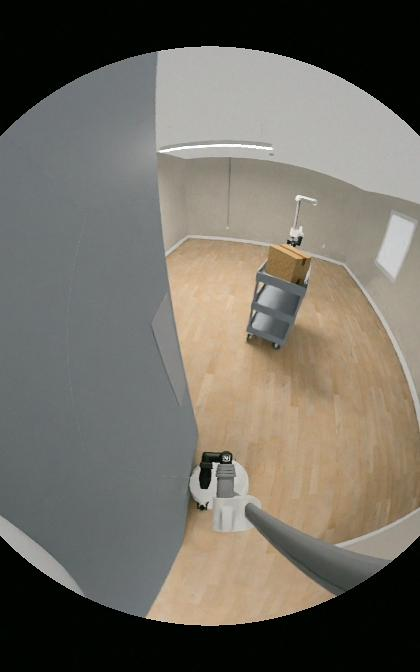

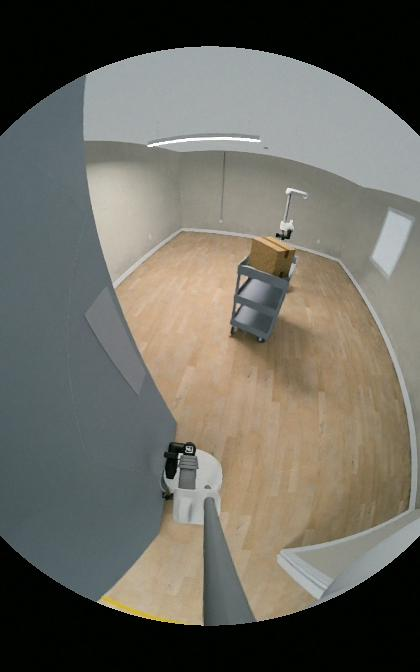

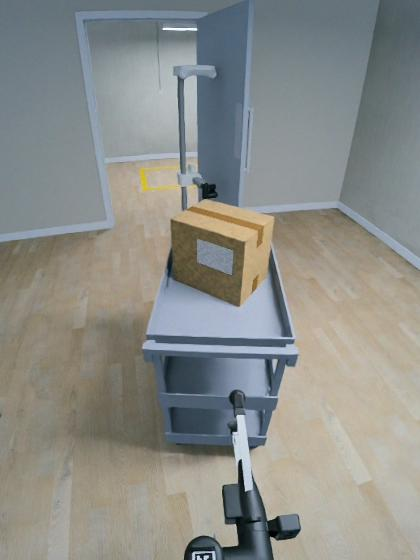

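Request:
move(
  blocking=false,
  r1={"base":{"strafe_m":0.33},"pace":"slow","contact_limits":{"strafe_m":1.0}},
  r2={"base":{"rotate_rad":-0.11},"joints":{"lift_m":0.672,"gripper_m":0.12}},
)

Request:
wait(
  seconds=1.2,
)

Request:
move(
  blocking=false,
  r2={"base":{"translate_m":0.17,"strafe_m":0.07}},
)

Request:
wait(
  seconds=3,
)

Request:
wait(
  seconds=2,
  cameras=["r1_head_left_camera","r1_head_right_camera","r2_head_camera","r2_wrist_camera"],
)

Scene clock: 203.23 s.
move: r1 moving; r2 moving
r1.base_odometry: x=-1.330 y=+1.889 heading=+2.853
r1.turned_by_wheels: -0.001
r1.turned_by_imu: -0.001
r1.base_tilt: forward=-1.6 right=+1.3
r1.lidar_m: 1.49 0.25 0.25 - 0.25 0.29 3.97 1.03 1.08 2.71 3.07 1.43
r1.base_status: strafe_m moving
r1.joint_positions: lift_m=+0.400 arm_m=+0.000 wrist_yaw_rad=+3.093 wrist_pitch_rad=+0.002 wrist_roll_rad=+0.000 gripper_m=-0.020
r1.joint_status: not commanded
r1.measured_speeds: translate_m=-0.001 strafe_m=+0.056 rotate_rad=+0.005 lift_m=+0.000 arm_m=+0.000 wrist_yaw_rad=+0.000 wrist_pitch_rad=+0.000 wrist_roll_rad=+0.000
r1.motor_effort: lift_m=+16(17) arm_m=+5(5) wheel_0=-16(17) wheel_1=+12(13) wheel_2=+0(4)
r1.servo_current: wrist_yaw_rad=39(59) wrist_pitch_rad=39(52) wrist_roll_rad=46(59) gripper_m=39(46)
r1.contact_limits: strafe_m 1
r1.hand_pose: x=-0.1130 y=+0.1014 z=+0.5777 quat_wxyz=(+0.024, -0.001, +0.000, +1.000) (m; r1's base frame)
r1.wrist_depth_mm: - 137 - - 430 221 - / - 137 - - 439 223 171 / 111 137 215 - 449 226 165 / 128 138 - - 459 229 166 / - - - - 462 229 167 / - - 1921 199 325 230 167 / 1537 1397 178 180 162 200 -
r2.base_odometry: x=-0.211 y=-1.056 heading=-2.407
r2.turned_by_wheels: -0.109
r2.turned_by_imu: -0.106
r2.base_tilt: forward=-0.7 right=+0.1
r2.lidar_m: 0.67 0.71 2.56 2.15 2.15 2.49 2.40 2.43 2.78 2.60 2.59 0.71
r2.base_status: rotate_rad moving
r2.joint_positions: lift_m=+0.703 arm_m=+0.000 wrist_yaw_rad=+0.002 wrist_pitch_rad=+0.002 wrist_roll_rad=+1.568 gripper_m=+0.114
r2.joint_status: lift_m moving; gripper_m moving
r2.measured_speeds: translate_m=+0.000 strafe_m=+0.000 rotate_rad=+0.000 lift_m=-0.139 arm_m=+0.000 wrist_yaw_rad=+0.000 wrist_pitch_rad=+0.000 wrist_roll_rad=+0.000
r2.motor_effort: lift_m=+15(15) arm_m=-4(4) wheel_0=+4(8) wheel_1=+4(9) wheel_2=+5(10)
r2.servo_current: wrist_yaw_rad=46(59) wrist_pitch_rad=46(46) wrist_roll_rad=52(59) gripper_m=59(91)
r2.hand_pose: x=+0.4595 y=-0.0867 z=+0.8804 quat_wxyz=(+0.708, +0.706, +0.001, +0.000) (m; r2's base frame)
r2.wrist_depth_mm: - - - - - 1756 1229 / - - - - - 1756 1255 / - - - - - 1756 521 / - - - 778 1118 - 517 / - - 768 741 517 - 512 / - - 200 512 193 - 512 / - - - - - - 512
pictures: none

Scene clock: 203.97 s.
earlier move: r1 moving; r2 done
r1.base_odometry: x=-1.346 y=+1.828 heading=+2.859
r1.turned_by_wheels: +0.006
r1.turned_by_imu: -0.002
r1.base_tilt: forward=-1.6 right=+1.3
r1.lidar_m: 1.50 0.27 0.25 - 0.25 0.28 3.94 1.08 1.08 2.75 3.10 1.45
r1.base_status: strafe_m moving
r1.joint_positions: lift_m=+0.400 arm_m=+0.000 wrist_yaw_rad=+3.093 wrist_pitch_rad=+0.002 wrist_roll_rad=+0.000 gripper_m=-0.020
r1.joint_status: not commanded
r1.measured_speeds: translate_m=-0.008 strafe_m=+0.088 rotate_rad=+0.046 lift_m=+0.000 arm_m=+0.000 wrist_yaw_rad=+0.000 wrist_pitch_rad=+0.000 wrist_roll_rad=+0.000
r1.motor_effort: lift_m=+17(17) arm_m=+5(5) wheel_0=-29(31) wheel_1=+34(37) wheel_2=-3(4)
r1.servo_current: wrist_yaw_rad=52(65) wrist_pitch_rad=46(52) wrist_roll_rad=46(59) gripper_m=46(52)
r1.contact_limits: strafe_m 1
r1.hand_pose: x=-0.1130 y=+0.1014 z=+0.5777 quat_wxyz=(+0.024, -0.001, +0.000, +1.000) (m; r1's base frame)
r1.wrist_depth_mm: 136 138 - - 351 211 - / 113 139 - - 359 200 - / 116 139 270 - 362 202 - / 136 156 - - 368 203 - / - - - - 373 205 162 / - - 1863 199 278 206 - / 1537 1397 179 180 171 181 -
r2.base_odometry: x=-0.211 y=-1.056 heading=-2.407
r2.turned_by_wheels: +0.000
r2.turned_by_imu: +0.000
r2.base_tilt: forward=-0.7 right=+0.1
r2.lidar_m: 0.66 0.72 2.58 2.18 2.14 2.48 2.40 2.41 2.79 2.60 2.57 0.73
r2.base_status: done
r2.joint_positions: lift_m=+0.672 arm_m=+0.000 wrist_yaw_rad=+0.002 wrist_pitch_rad=+0.002 wrist_roll_rad=+1.568 gripper_m=+0.120
r2.joint_status: all done
r2.measured_speeds: all 0
r2.motor_effort: lift_m=+14(16) arm_m=-4(4) wheel_0=+4(8) wheel_1=+3(9) wheel_2=+5(10)
r2.servo_current: wrist_yaw_rad=46(59) wrist_pitch_rad=39(46) wrist_roll_rad=52(59) gripper_m=59(91)
r2.hand_pose: x=+0.4595 y=-0.0867 z=+0.8501 quat_wxyz=(+0.708, +0.706, +0.001, +0.000) (m; r2's base frame)
r2.wrist_depth_mm: - - - - - 1661 1160 / - - - - - 1661 1160 / - - - 517 - 1464 512 / - - 904 517 1118 - 508 / - - 750 512 - - 512 / - - 200 508 197 - 512 / - - - - - - 512
wait: 0.73 of 1.2 s (r2 has come to rest)
pictures: none

Scene clock: 204.47 s.
earlier move: r1 moving
move: r2 moving
r1.base_odometry: x=-1.361 y=+1.780 heading=+2.856
r1.turned_by_wheels: -0.002
r1.turned_by_imu: +0.000
r1.base_tilt: forward=-1.6 right=+1.3
r1.lidar_m: 1.48 0.26 0.25 - 0.25 0.30 3.93 1.06 1.13 2.75 3.08 1.45
r1.base_status: strafe_m moving
r1.joint_positions: lift_m=+0.400 arm_m=+0.000 wrist_yaw_rad=+3.093 wrist_pitch_rad=+0.002 wrist_roll_rad=+0.000 gripper_m=-0.020
r1.joint_status: not commanded
r1.measured_speeds: translate_m=+0.011 strafe_m=+0.114 rotate_rad=-0.061 lift_m=+0.000 arm_m=+0.000 wrist_yaw_rad=+0.000 wrist_pitch_rad=+0.000 wrist_roll_rad=+0.000
r1.motor_effort: lift_m=+16(17) arm_m=+5(5) wheel_0=-31(33) wheel_1=+36(37) wheel_2=-2(3)
r1.servo_current: wrist_yaw_rad=59(72) wrist_pitch_rad=46(46) wrist_roll_rad=46(59) gripper_m=46(52)
r1.contact_limits: strafe_m 1
r1.hand_pose: x=-0.1130 y=+0.1014 z=+0.5777 quat_wxyz=(+0.024, -0.001, +0.000, +1.000) (m; r1's base frame)
r1.wrist_depth_mm: 136 138 - - 349 211 - / 113 138 - - 355 200 - / 116 139 267 - 366 202 - / 136 156 - - 368 204 - / - - - - 370 205 161 / - - 1983 198 279 205 - / 1464 1430 179 180 171 181 -
r2.base_odometry: x=-0.225 y=-1.087 heading=-2.407
r2.turned_by_wheels: +0.000
r2.turned_by_imu: +0.000
r2.base_tilt: forward=-0.6 right=+0.1
r2.lidar_m: 0.61 0.67 2.57 2.15 2.14 2.48 2.46 2.46 2.78 2.60 2.58 0.70
r2.base_status: translate_m moving; strafe_m moving
r2.joint_positions: lift_m=+0.672 arm_m=+0.000 wrist_yaw_rad=+0.002 wrist_pitch_rad=+0.002 wrist_roll_rad=+1.568 gripper_m=+0.120
r2.joint_status: not commanded
r2.measured_speeds: translate_m=+0.121 strafe_m=+0.049 rotate_rad=+0.003 lift_m=+0.000 arm_m=+0.000 wrist_yaw_rad=+0.000 wrist_pitch_rad=+0.000 wrist_roll_rad=+0.000
r2.motor_effort: lift_m=+14(14) arm_m=-4(4) wheel_0=+5(8) wheel_1=+8(11) wheel_2=-13(13)
r2.servo_current: wrist_yaw_rad=39(65) wrist_pitch_rad=46(46) wrist_roll_rad=46(52) gripper_m=52(59)
r2.hand_pose: x=+0.4595 y=-0.0867 z=+0.8501 quat_wxyz=(+0.708, +0.706, +0.001, +0.000) (m; r2's base frame)
r2.wrist_depth_mm: - - - - - 1708 1160 / - - - - - 1756 1138 / - - - 484 - 1499 484 / - - 831 484 1078 - 484 / - - 723 484 - - 488 / - - 201 484 196 - 488 / - - - - - - 488
pictures: none

Scene clock: 205.90 s.
earlier move: r1 moving; r2 done
r1.base_odometry: x=-1.402 y=+1.641 heading=+2.855
r1.turned_by_wheels: -0.002
r1.turned_by_imu: +0.000
r1.base_tilt: forward=-1.6 right=+1.3
r1.lidar_m: 1.49 0.25 0.25 - 0.25 0.28 3.96 1.07 1.12 2.75 3.07 1.43
r1.base_status: strafe_m moving
r1.joint_positions: lift_m=+0.400 arm_m=+0.000 wrist_yaw_rad=+3.093 wrist_pitch_rad=+0.002 wrist_roll_rad=+0.000 gripper_m=-0.020
r1.joint_status: not commanded
r1.measured_speeds: translate_m=-0.006 strafe_m=+0.094 rotate_rad=+0.034 lift_m=+0.000 arm_m=+0.000 wrist_yaw_rad=+0.000 wrist_pitch_rad=+0.000 wrist_roll_rad=+0.000
r1.motor_effort: lift_m=+16(17) arm_m=+5(5) wheel_0=-31(33) wheel_1=+35(39) wheel_2=-2(3)
r1.servo_current: wrist_yaw_rad=59(72) wrist_pitch_rad=39(46) wrist_roll_rad=39(65) gripper_m=39(52)
r1.contact_limits: strafe_m 1
r1.hand_pose: x=-0.1130 y=+0.1014 z=+0.5777 quat_wxyz=(+0.024, -0.001, +0.000, +1.000) (m; r1's base frame)
r1.wrist_depth_mm: 136 138 - - 353 211 - / 113 139 - - 357 200 - / 116 139 268 - 364 202 - / 136 156 - - 366 204 - / - - - - 370 204 161 / - - 1863 198 278 205 - / 1576 1430 178 180 170 181 -
r2.base_odometry: x=-0.290 y=-1.222 heading=-2.407
r2.turned_by_wheels: +0.000
r2.turned_by_imu: +0.001
r2.base_tilt: forward=-0.6 right=+0.0
r2.lidar_m: 0.50 0.52 2.57 2.16 2.15 2.41 2.57 2.59 2.99 2.57 2.62 0.54
r2.base_status: done
r2.joint_positions: lift_m=+0.672 arm_m=+0.000 wrist_yaw_rad=+0.002 wrist_pitch_rad=+0.002 wrist_roll_rad=+1.568 gripper_m=+0.120
r2.joint_status: not commanded
r2.measured_speeds: all 0
r2.motor_effort: lift_m=+14(14) arm_m=-4(4) wheel_0=+5(8) wheel_1=+3(11) wheel_2=-2(13)
r2.servo_current: wrist_yaw_rad=52(65) wrist_pitch_rad=46(46) wrist_roll_rad=52(59) gripper_m=46(59)
r2.hand_pose: x=+0.4595 y=-0.0867 z=+0.8501 quat_wxyz=(+0.708, +0.706, +0.001, +0.000) (m; r2's base frame)
r2.wrist_depth_mm: - - - 282 - 1576 1098 / - - - 343 370 609 366 / - - 750 342 - 878 - / - - 580 343 - - - / - - 603 343 343 - - / - - 217 285 197 - - / - - - - - 1863 -
wait: 1.43 of 3 s (r2 has come to rest)
pictures: none

Scene clock: 207.17 s.
earlier move: r1 off_target
r1.base_odometry: x=-1.416 y=+1.590 heading=+2.862
r1.turned_by_wheels: +0.008
r1.turned_by_imu: +0.000
r1.base_tilt: forward=-1.6 right=+1.3
r1.lidar_m: 1.48 0.26 0.25 - 0.25 0.27 3.95 1.06 1.10 2.75 3.12 1.46
r1.base_status: strafe_m off_target (by the wheels' count: +0.326 of +0.330)
r1.joint_positions: lift_m=+0.400 arm_m=+0.000 wrist_yaw_rad=+3.093 wrist_pitch_rad=+0.002 wrist_roll_rad=+0.000 gripper_m=-0.020
r1.joint_status: not commanded
r1.measured_speeds: all 0
r1.motor_effort: lift_m=+16(17) arm_m=+5(5) wheel_0=-27(33) wheel_1=+36(39) wheel_2=-2(4)
r1.servo_current: wrist_yaw_rad=26(72) wrist_pitch_rad=39(52) wrist_roll_rad=46(65) gripper_m=39(52)
r1.contact_limits: strafe_m 1
r1.hand_pose: x=-0.1130 y=+0.1014 z=+0.5777 quat_wxyz=(+0.024, -0.001, +0.000, +1.000) (m; r1's base frame)
r1.wrist_depth_mm: 136 138 - - 349 210 - / 113 139 - - 359 200 - / 116 139 268 - 359 201 - / 136 156 - - 368 204 - / - - - - 373 204 162 / - - 1863 199 279 206 - / 1499 1430 178 179 170 181 -
r2.base_odometry: x=-0.290 y=-1.222 heading=-2.407
r2.turned_by_wheels: +0.000
r2.turned_by_imu: +0.000
r2.base_tilt: forward=-0.7 right=+0.1
r2.lidar_m: 0.51 0.52 2.54 2.14 2.15 2.39 2.62 2.59 2.98 2.63 2.62 0.52
r2.base_status: done
r2.joint_positions: lift_m=+0.672 arm_m=+0.000 wrist_yaw_rad=+0.002 wrist_pitch_rad=+0.002 wrist_roll_rad=+1.568 gripper_m=+0.120
r2.joint_status: not commanded
r2.measured_speeds: all 0
r2.motor_effort: lift_m=+14(14) arm_m=-4(4) wheel_0=+5(8) wheel_1=+4(11) wheel_2=-3(13)
r2.servo_current: wrist_yaw_rad=52(65) wrist_pitch_rad=39(46) wrist_roll_rad=52(59) gripper_m=46(59)
r2.hand_pose: x=+0.4595 y=-0.0867 z=+0.8501 quat_wxyz=(+0.708, +0.706, +0.001, +0.000) (m; r2's base frame)
r2.wrist_depth_mm: - - - 281 - 1537 1098 / - - - 342 368 609 366 / - - 750 342 - 866 - / - - 580 340 - - - / - - 603 343 343 - - / - - 217 285 198 - - / - - - - - 1863 -
wait: 1.27 of 2 s (r1 has come to rest)
pictures: r1_head_left_camera, r1_head_right_camera, r2_head_camera, r2_wrist_camera
Images, in order (width x height): r1_head_left_camera 420x672, r1_head_right_camera 420x672, r2_head_camera 420x560, r2_wrist_camera 616x392.

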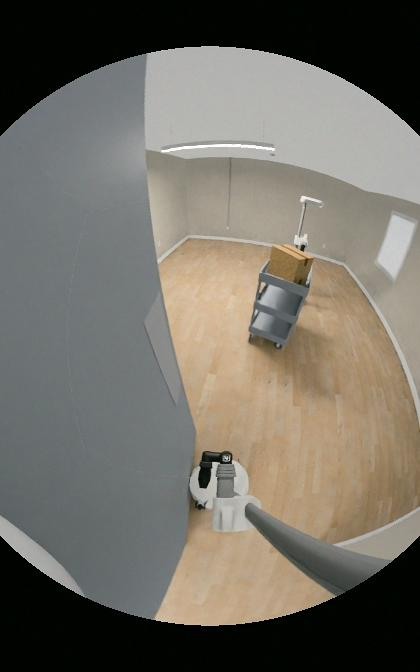

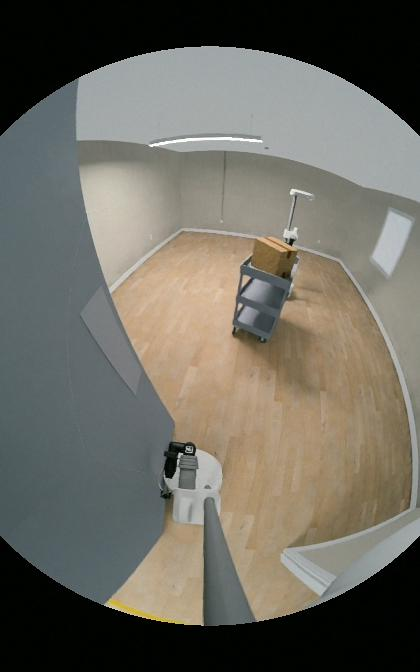

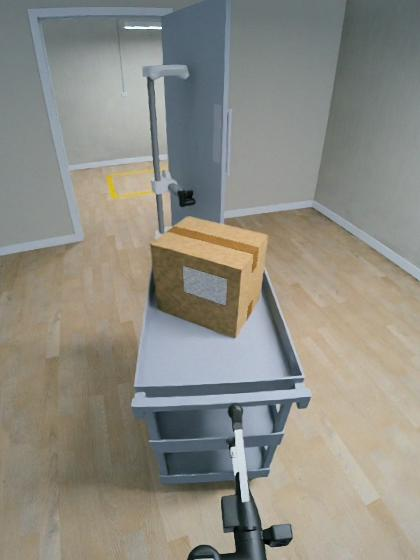

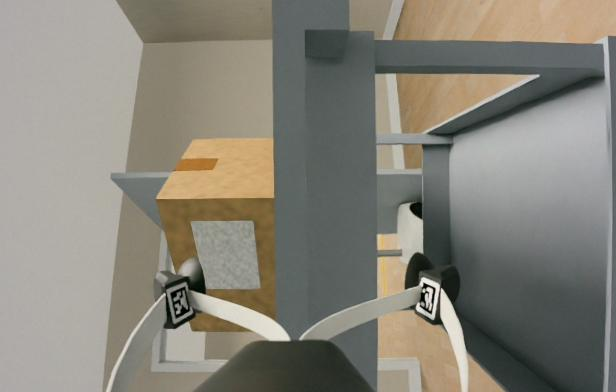

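Request:
move(
  blocking=false,
  r2={"base":{"translate_m":0.1},"joints":{"lift_m":0.687},"pace":"slow","contact_limits":{"translate_m":0.3}},
)

Request:
wait(
  seconds=2,
)

Request:
move(
  blocking=false,
  r2={"joints":{"gripper_m":-0.03}},
)

Request:
wait(
  seconds=2,
  cameras=["r2_head_camera","r2_wrist_camera"],
)

Scene clock: 217.03 s.
move: r2 moving
r1: as last shown
r1.turned_by_wheels: +0.000
r1.lidar_m: 1.51 0.29 0.25 - 0.25 0.29 3.96 1.07 1.08 2.73 3.08 1.45
r1.motor_effort: lift_m=+16(17) arm_m=+5(5) wheel_0=-28(28) wheel_1=+36(37) wheel_2=-2(3)
r1.servo_current: wrist_yaw_rad=46(59) wrist_pitch_rad=39(46) wrist_roll_rad=39(65) gripper_m=46(46)
r1.contact_limits: strafe_m 1
r1.wrist_depth_mm: 136 138 - - 353 210 - / 113 139 - - 359 200 - / 116 139 268 - 362 201 - / 136 156 - - 368 204 - / - - - - 373 204 162 / - - 1863 198 277 206 - / 1537 1397 179 180 171 181 -
r2.base_odometry: x=-0.299 y=-1.231 heading=-2.407
r2.turned_by_wheels: +0.000
r2.turned_by_imu: +0.000
r2.base_tilt: forward=-0.7 right=+0.1
r2.lidar_m: 0.50 0.51 2.57 2.16 2.17 2.43 2.61 2.61 2.97 2.60 2.60 0.52
r2.base_status: translate_m moving
r2.joint_positions: lift_m=+0.686 arm_m=+0.000 wrist_yaw_rad=+0.002 wrist_pitch_rad=+0.002 wrist_roll_rad=+1.568 gripper_m=+0.120
r2.joint_status: lift_m moving
r2.measured_speeds: translate_m=+0.049 strafe_m=+0.000 rotate_rad=+0.000 lift_m=+0.012 arm_m=+0.000 wrist_yaw_rad=+0.000 wrist_pitch_rad=+0.000 wrist_roll_rad=+0.000
r2.motor_effort: lift_m=+21(26) arm_m=-4(4) wheel_0=+6(8) wheel_1=+6(7) wheel_2=-10(11)
r2.servo_current: wrist_yaw_rad=39(52) wrist_pitch_rad=39(46) wrist_roll_rad=52(52) gripper_m=52(52)
r2.contact_limits: translate_m 0.3
r2.hand_pose: x=+0.4595 y=-0.0867 z=+0.8643 quat_wxyz=(+0.708, +0.706, +0.001, +0.000) (m; r2's base frame)
r2.wrist_depth_mm: - - - 273 336 1366 1060 / - - - 332 334 1576 488 / - - - 330 332 842 - / - - 564 334 332 931 - / - - 597 334 334 - - / - - 200 273 200 - - / - - - - - 1863 -
pictures: none

Scene clock: 218.80 s.
earlier move: r2 done
r1.base_odometry: x=-1.416 y=+1.590 heading=+2.862
r1.turned_by_wheels: +0.000
r1.turned_by_imu: +0.000
r1.base_tilt: forward=-1.6 right=+1.3
r1.lidar_m: 1.51 0.27 0.25 - 0.25 0.28 3.94 1.06 1.11 2.74 3.10 1.44
r1.base_status: not commanded
r1.joint_positions: lift_m=+0.400 arm_m=+0.000 wrist_yaw_rad=+3.093 wrist_pitch_rad=+0.002 wrist_roll_rad=+0.000 gripper_m=-0.020
r1.joint_status: not commanded
r1.measured_speeds: all 0
r1.motor_effort: lift_m=+16(17) arm_m=+5(5) wheel_0=-27(28) wheel_1=+36(37) wheel_2=-2(3)
r1.servo_current: wrist_yaw_rad=52(72) wrist_pitch_rad=39(52) wrist_roll_rad=52(72) gripper_m=39(46)
r1.contact_limits: strafe_m 1
r1.hand_pose: x=-0.1130 y=+0.1014 z=+0.5777 quat_wxyz=(+0.024, -0.001, +0.000, +1.000) (m; r1's base frame)
r1.wrist_depth_mm: 136 138 - - 351 211 - / 113 138 - - 359 200 - / 116 139 270 - 364 201 - / 136 156 - - 368 204 - / - - - - 375 205 161 / - - 1921 198 278 205 - / 1537 1430 180 180 170 181 -
r2.base_odometry: x=-0.364 y=-1.289 heading=-2.406
r2.turned_by_wheels: +0.000
r2.turned_by_imu: +0.000
r2.base_tilt: forward=-0.7 right=+0.1
r2.lidar_m: 0.38 0.42 2.60 2.18 2.19 2.48 2.70 2.67 3.06 2.55 2.58 0.43
r2.base_status: done
r2.joint_positions: lift_m=+0.687 arm_m=+0.000 wrist_yaw_rad=+0.002 wrist_pitch_rad=+0.002 wrist_roll_rad=+1.568 gripper_m=+0.120
r2.joint_status: all done
r2.measured_speeds: all 0
r2.motor_effort: lift_m=+21(26) arm_m=-4(4) wheel_0=+4(10) wheel_1=+5(7) wheel_2=-6(11)
r2.servo_current: wrist_yaw_rad=39(65) wrist_pitch_rad=46(46) wrist_roll_rad=46(65) gripper_m=52(59)
r2.contact_limits: translate_m 0.3
r2.hand_pose: x=+0.4595 y=-0.0867 z=+0.8645 quat_wxyz=(+0.708, +0.706, +0.001, +0.000) (m; r2's base frame)
r2.wrist_depth_mm: - - - 183 243 263 1078 / - - - 184 244 1661 1138 / - - 621 184 244 778 - / - - 477 185 245 - - / - - 496 184 245 - - / - - 200 185 200 - - / - - 621 - 244 1756 -
wait: 1.77 of 2 s (r2 has come to rest)
pictures: none

Scene clock: 219.30 s.
move: r2 moving
r1: as last shown
r1.lidar_m: 1.49 0.27 0.25 - 0.25 0.29 3.97 1.06 1.10 2.74 3.08 1.45
r1.motor_effort: lift_m=+17(17) arm_m=+5(5) wheel_0=-27(28) wheel_1=+36(37) wheel_2=-2(3)
r1.servo_current: wrist_yaw_rad=52(59) wrist_pitch_rad=46(46) wrist_roll_rad=46(52) gripper_m=39(46)
r1.contact_limits: strafe_m 1
r1.wrist_depth_mm: 136 138 - - 349 211 - / 113 139 - - 357 200 - / 116 139 268 - 359 201 - / 136 155 - - 368 204 - / - - - - 373 204 162 / - - 1921 198 278 206 - / 1537 1430 178 179 170 182 -
r2.base_odometry: x=-0.364 y=-1.289 heading=-2.406
r2.turned_by_wheels: +0.000
r2.turned_by_imu: +0.000
r2.base_tilt: forward=-0.6 right=+0.1
r2.lidar_m: 0.39 0.42 2.61 2.18 2.16 2.47 2.71 2.68 3.05 2.57 2.57 0.42
r2.base_status: not commanded
r2.joint_positions: lift_m=+0.687 arm_m=+0.000 wrist_yaw_rad=+0.002 wrist_pitch_rad=+0.002 wrist_roll_rad=+1.568 gripper_m=+0.106
r2.joint_status: gripper_m moving
r2.measured_speeds: all 0
r2.motor_effort: lift_m=+21(21) arm_m=-4(4) wheel_0=+4(4) wheel_1=+5(5) wheel_2=-6(7)
r2.servo_current: wrist_yaw_rad=52(52) wrist_pitch_rad=46(46) wrist_roll_rad=46(52) gripper_m=85(91)
r2.contact_limits: translate_m 0.3
r2.hand_pose: x=+0.4595 y=-0.0867 z=+0.8645 quat_wxyz=(+0.708, +0.706, +0.001, +0.000) (m; r2's base frame)
r2.wrist_depth_mm: - - - 183 243 263 1060 / - - - 184 243 1756 1118 / - - 621 185 244 788 - / - - 480 184 244 - - / - - 496 185 244 - - / - - 197 186 192 - - / - - 634 - 245 - -
pictures: none

Scene clock: 221.03 s.
earlier move: r2 done
r1.base_odometry: x=-1.416 y=+1.590 heading=+2.862
r1.turned_by_wheels: +0.000
r1.turned_by_imu: +0.000
r1.base_tilt: forward=-1.6 right=+1.3
r1.lidar_m: 1.51 0.26 0.25 - 0.25 0.29 3.92 1.05 1.11 2.75 3.09 1.46
r1.base_status: not commanded
r1.joint_positions: lift_m=+0.400 arm_m=+0.000 wrist_yaw_rad=+3.093 wrist_pitch_rad=+0.002 wrist_roll_rad=+0.000 gripper_m=-0.020
r1.joint_status: not commanded
r1.measured_speeds: all 0
r1.motor_effort: lift_m=+17(17) arm_m=+5(5) wheel_0=-28(28) wheel_1=+37(37) wheel_2=-3(3)
r1.servo_current: wrist_yaw_rad=59(72) wrist_pitch_rad=39(52) wrist_roll_rad=33(65) gripper_m=46(52)
r1.contact_limits: strafe_m 1
r1.hand_pose: x=-0.1130 y=+0.1014 z=+0.5777 quat_wxyz=(+0.024, -0.001, +0.000, +1.000) (m; r1's base frame)
r1.wrist_depth_mm: 136 138 - - 351 211 - / 113 139 - - 359 200 - / 116 139 270 - 359 201 - / 136 155 - - 368 204 - / - - - - 373 205 162 / - - 1921 198 278 206 - / 1499 1366 179 180 170 181 -
r2.base_odometry: x=-0.364 y=-1.289 heading=-2.406
r2.turned_by_wheels: +0.000
r2.turned_by_imu: +0.001
r2.base_tilt: forward=-0.6 right=+0.0
r2.lidar_m: 0.40 0.41 2.59 2.19 2.18 2.47 2.68 2.69 3.07 2.57 2.57 0.44
r2.base_status: not commanded
r2.joint_positions: lift_m=+0.687 arm_m=+0.000 wrist_yaw_rad=+0.002 wrist_pitch_rad=+0.002 wrist_roll_rad=+1.568 gripper_m=-0.029
r2.joint_status: all done
r2.measured_speeds: all 0
r2.motor_effort: lift_m=+21(22) arm_m=-4(4) wheel_0=+4(5) wheel_1=+5(5) wheel_2=-3(7)
r2.servo_current: wrist_yaw_rad=59(65) wrist_pitch_rad=39(46) wrist_roll_rad=39(59) gripper_m=111(267)
r2.contact_limits: translate_m 0.3
r2.hand_pose: x=+0.4595 y=-0.0868 z=+0.8644 quat_wxyz=(+0.708, +0.706, +0.001, +0.000) (m; r2's base frame)
r2.wrist_depth_mm: - - - 169 229 1576 1060 / - - - 169 229 1661 559 / - - 591 170 230 831 - / - - 469 230 230 820 - / - - 496 172 231 831 - / - - 186 172 180 - - / - - 615 - 234 133 -
wait: 1.73 of 2 s (r2 has come to rest)
pictures: r2_head_camera, r2_wrist_camera
Images, in order (width x height): r2_head_camera 420x560, r2_wrist_camera 616x392.

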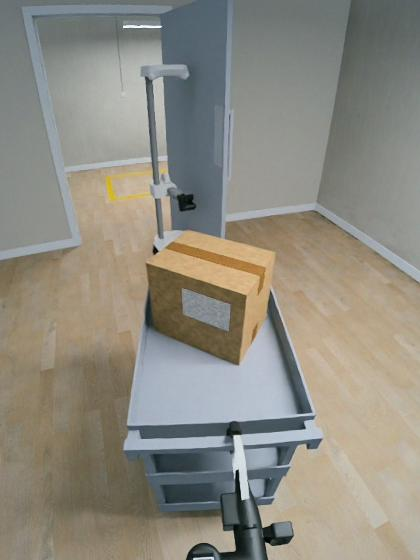

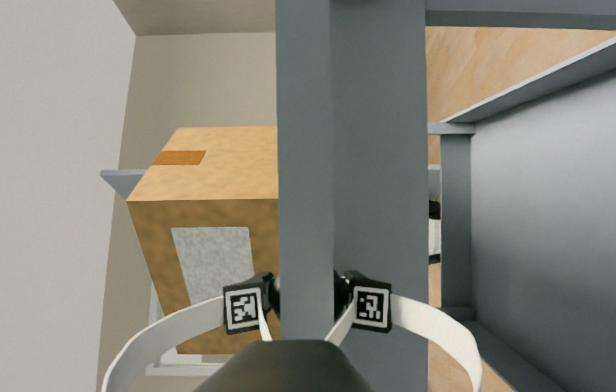

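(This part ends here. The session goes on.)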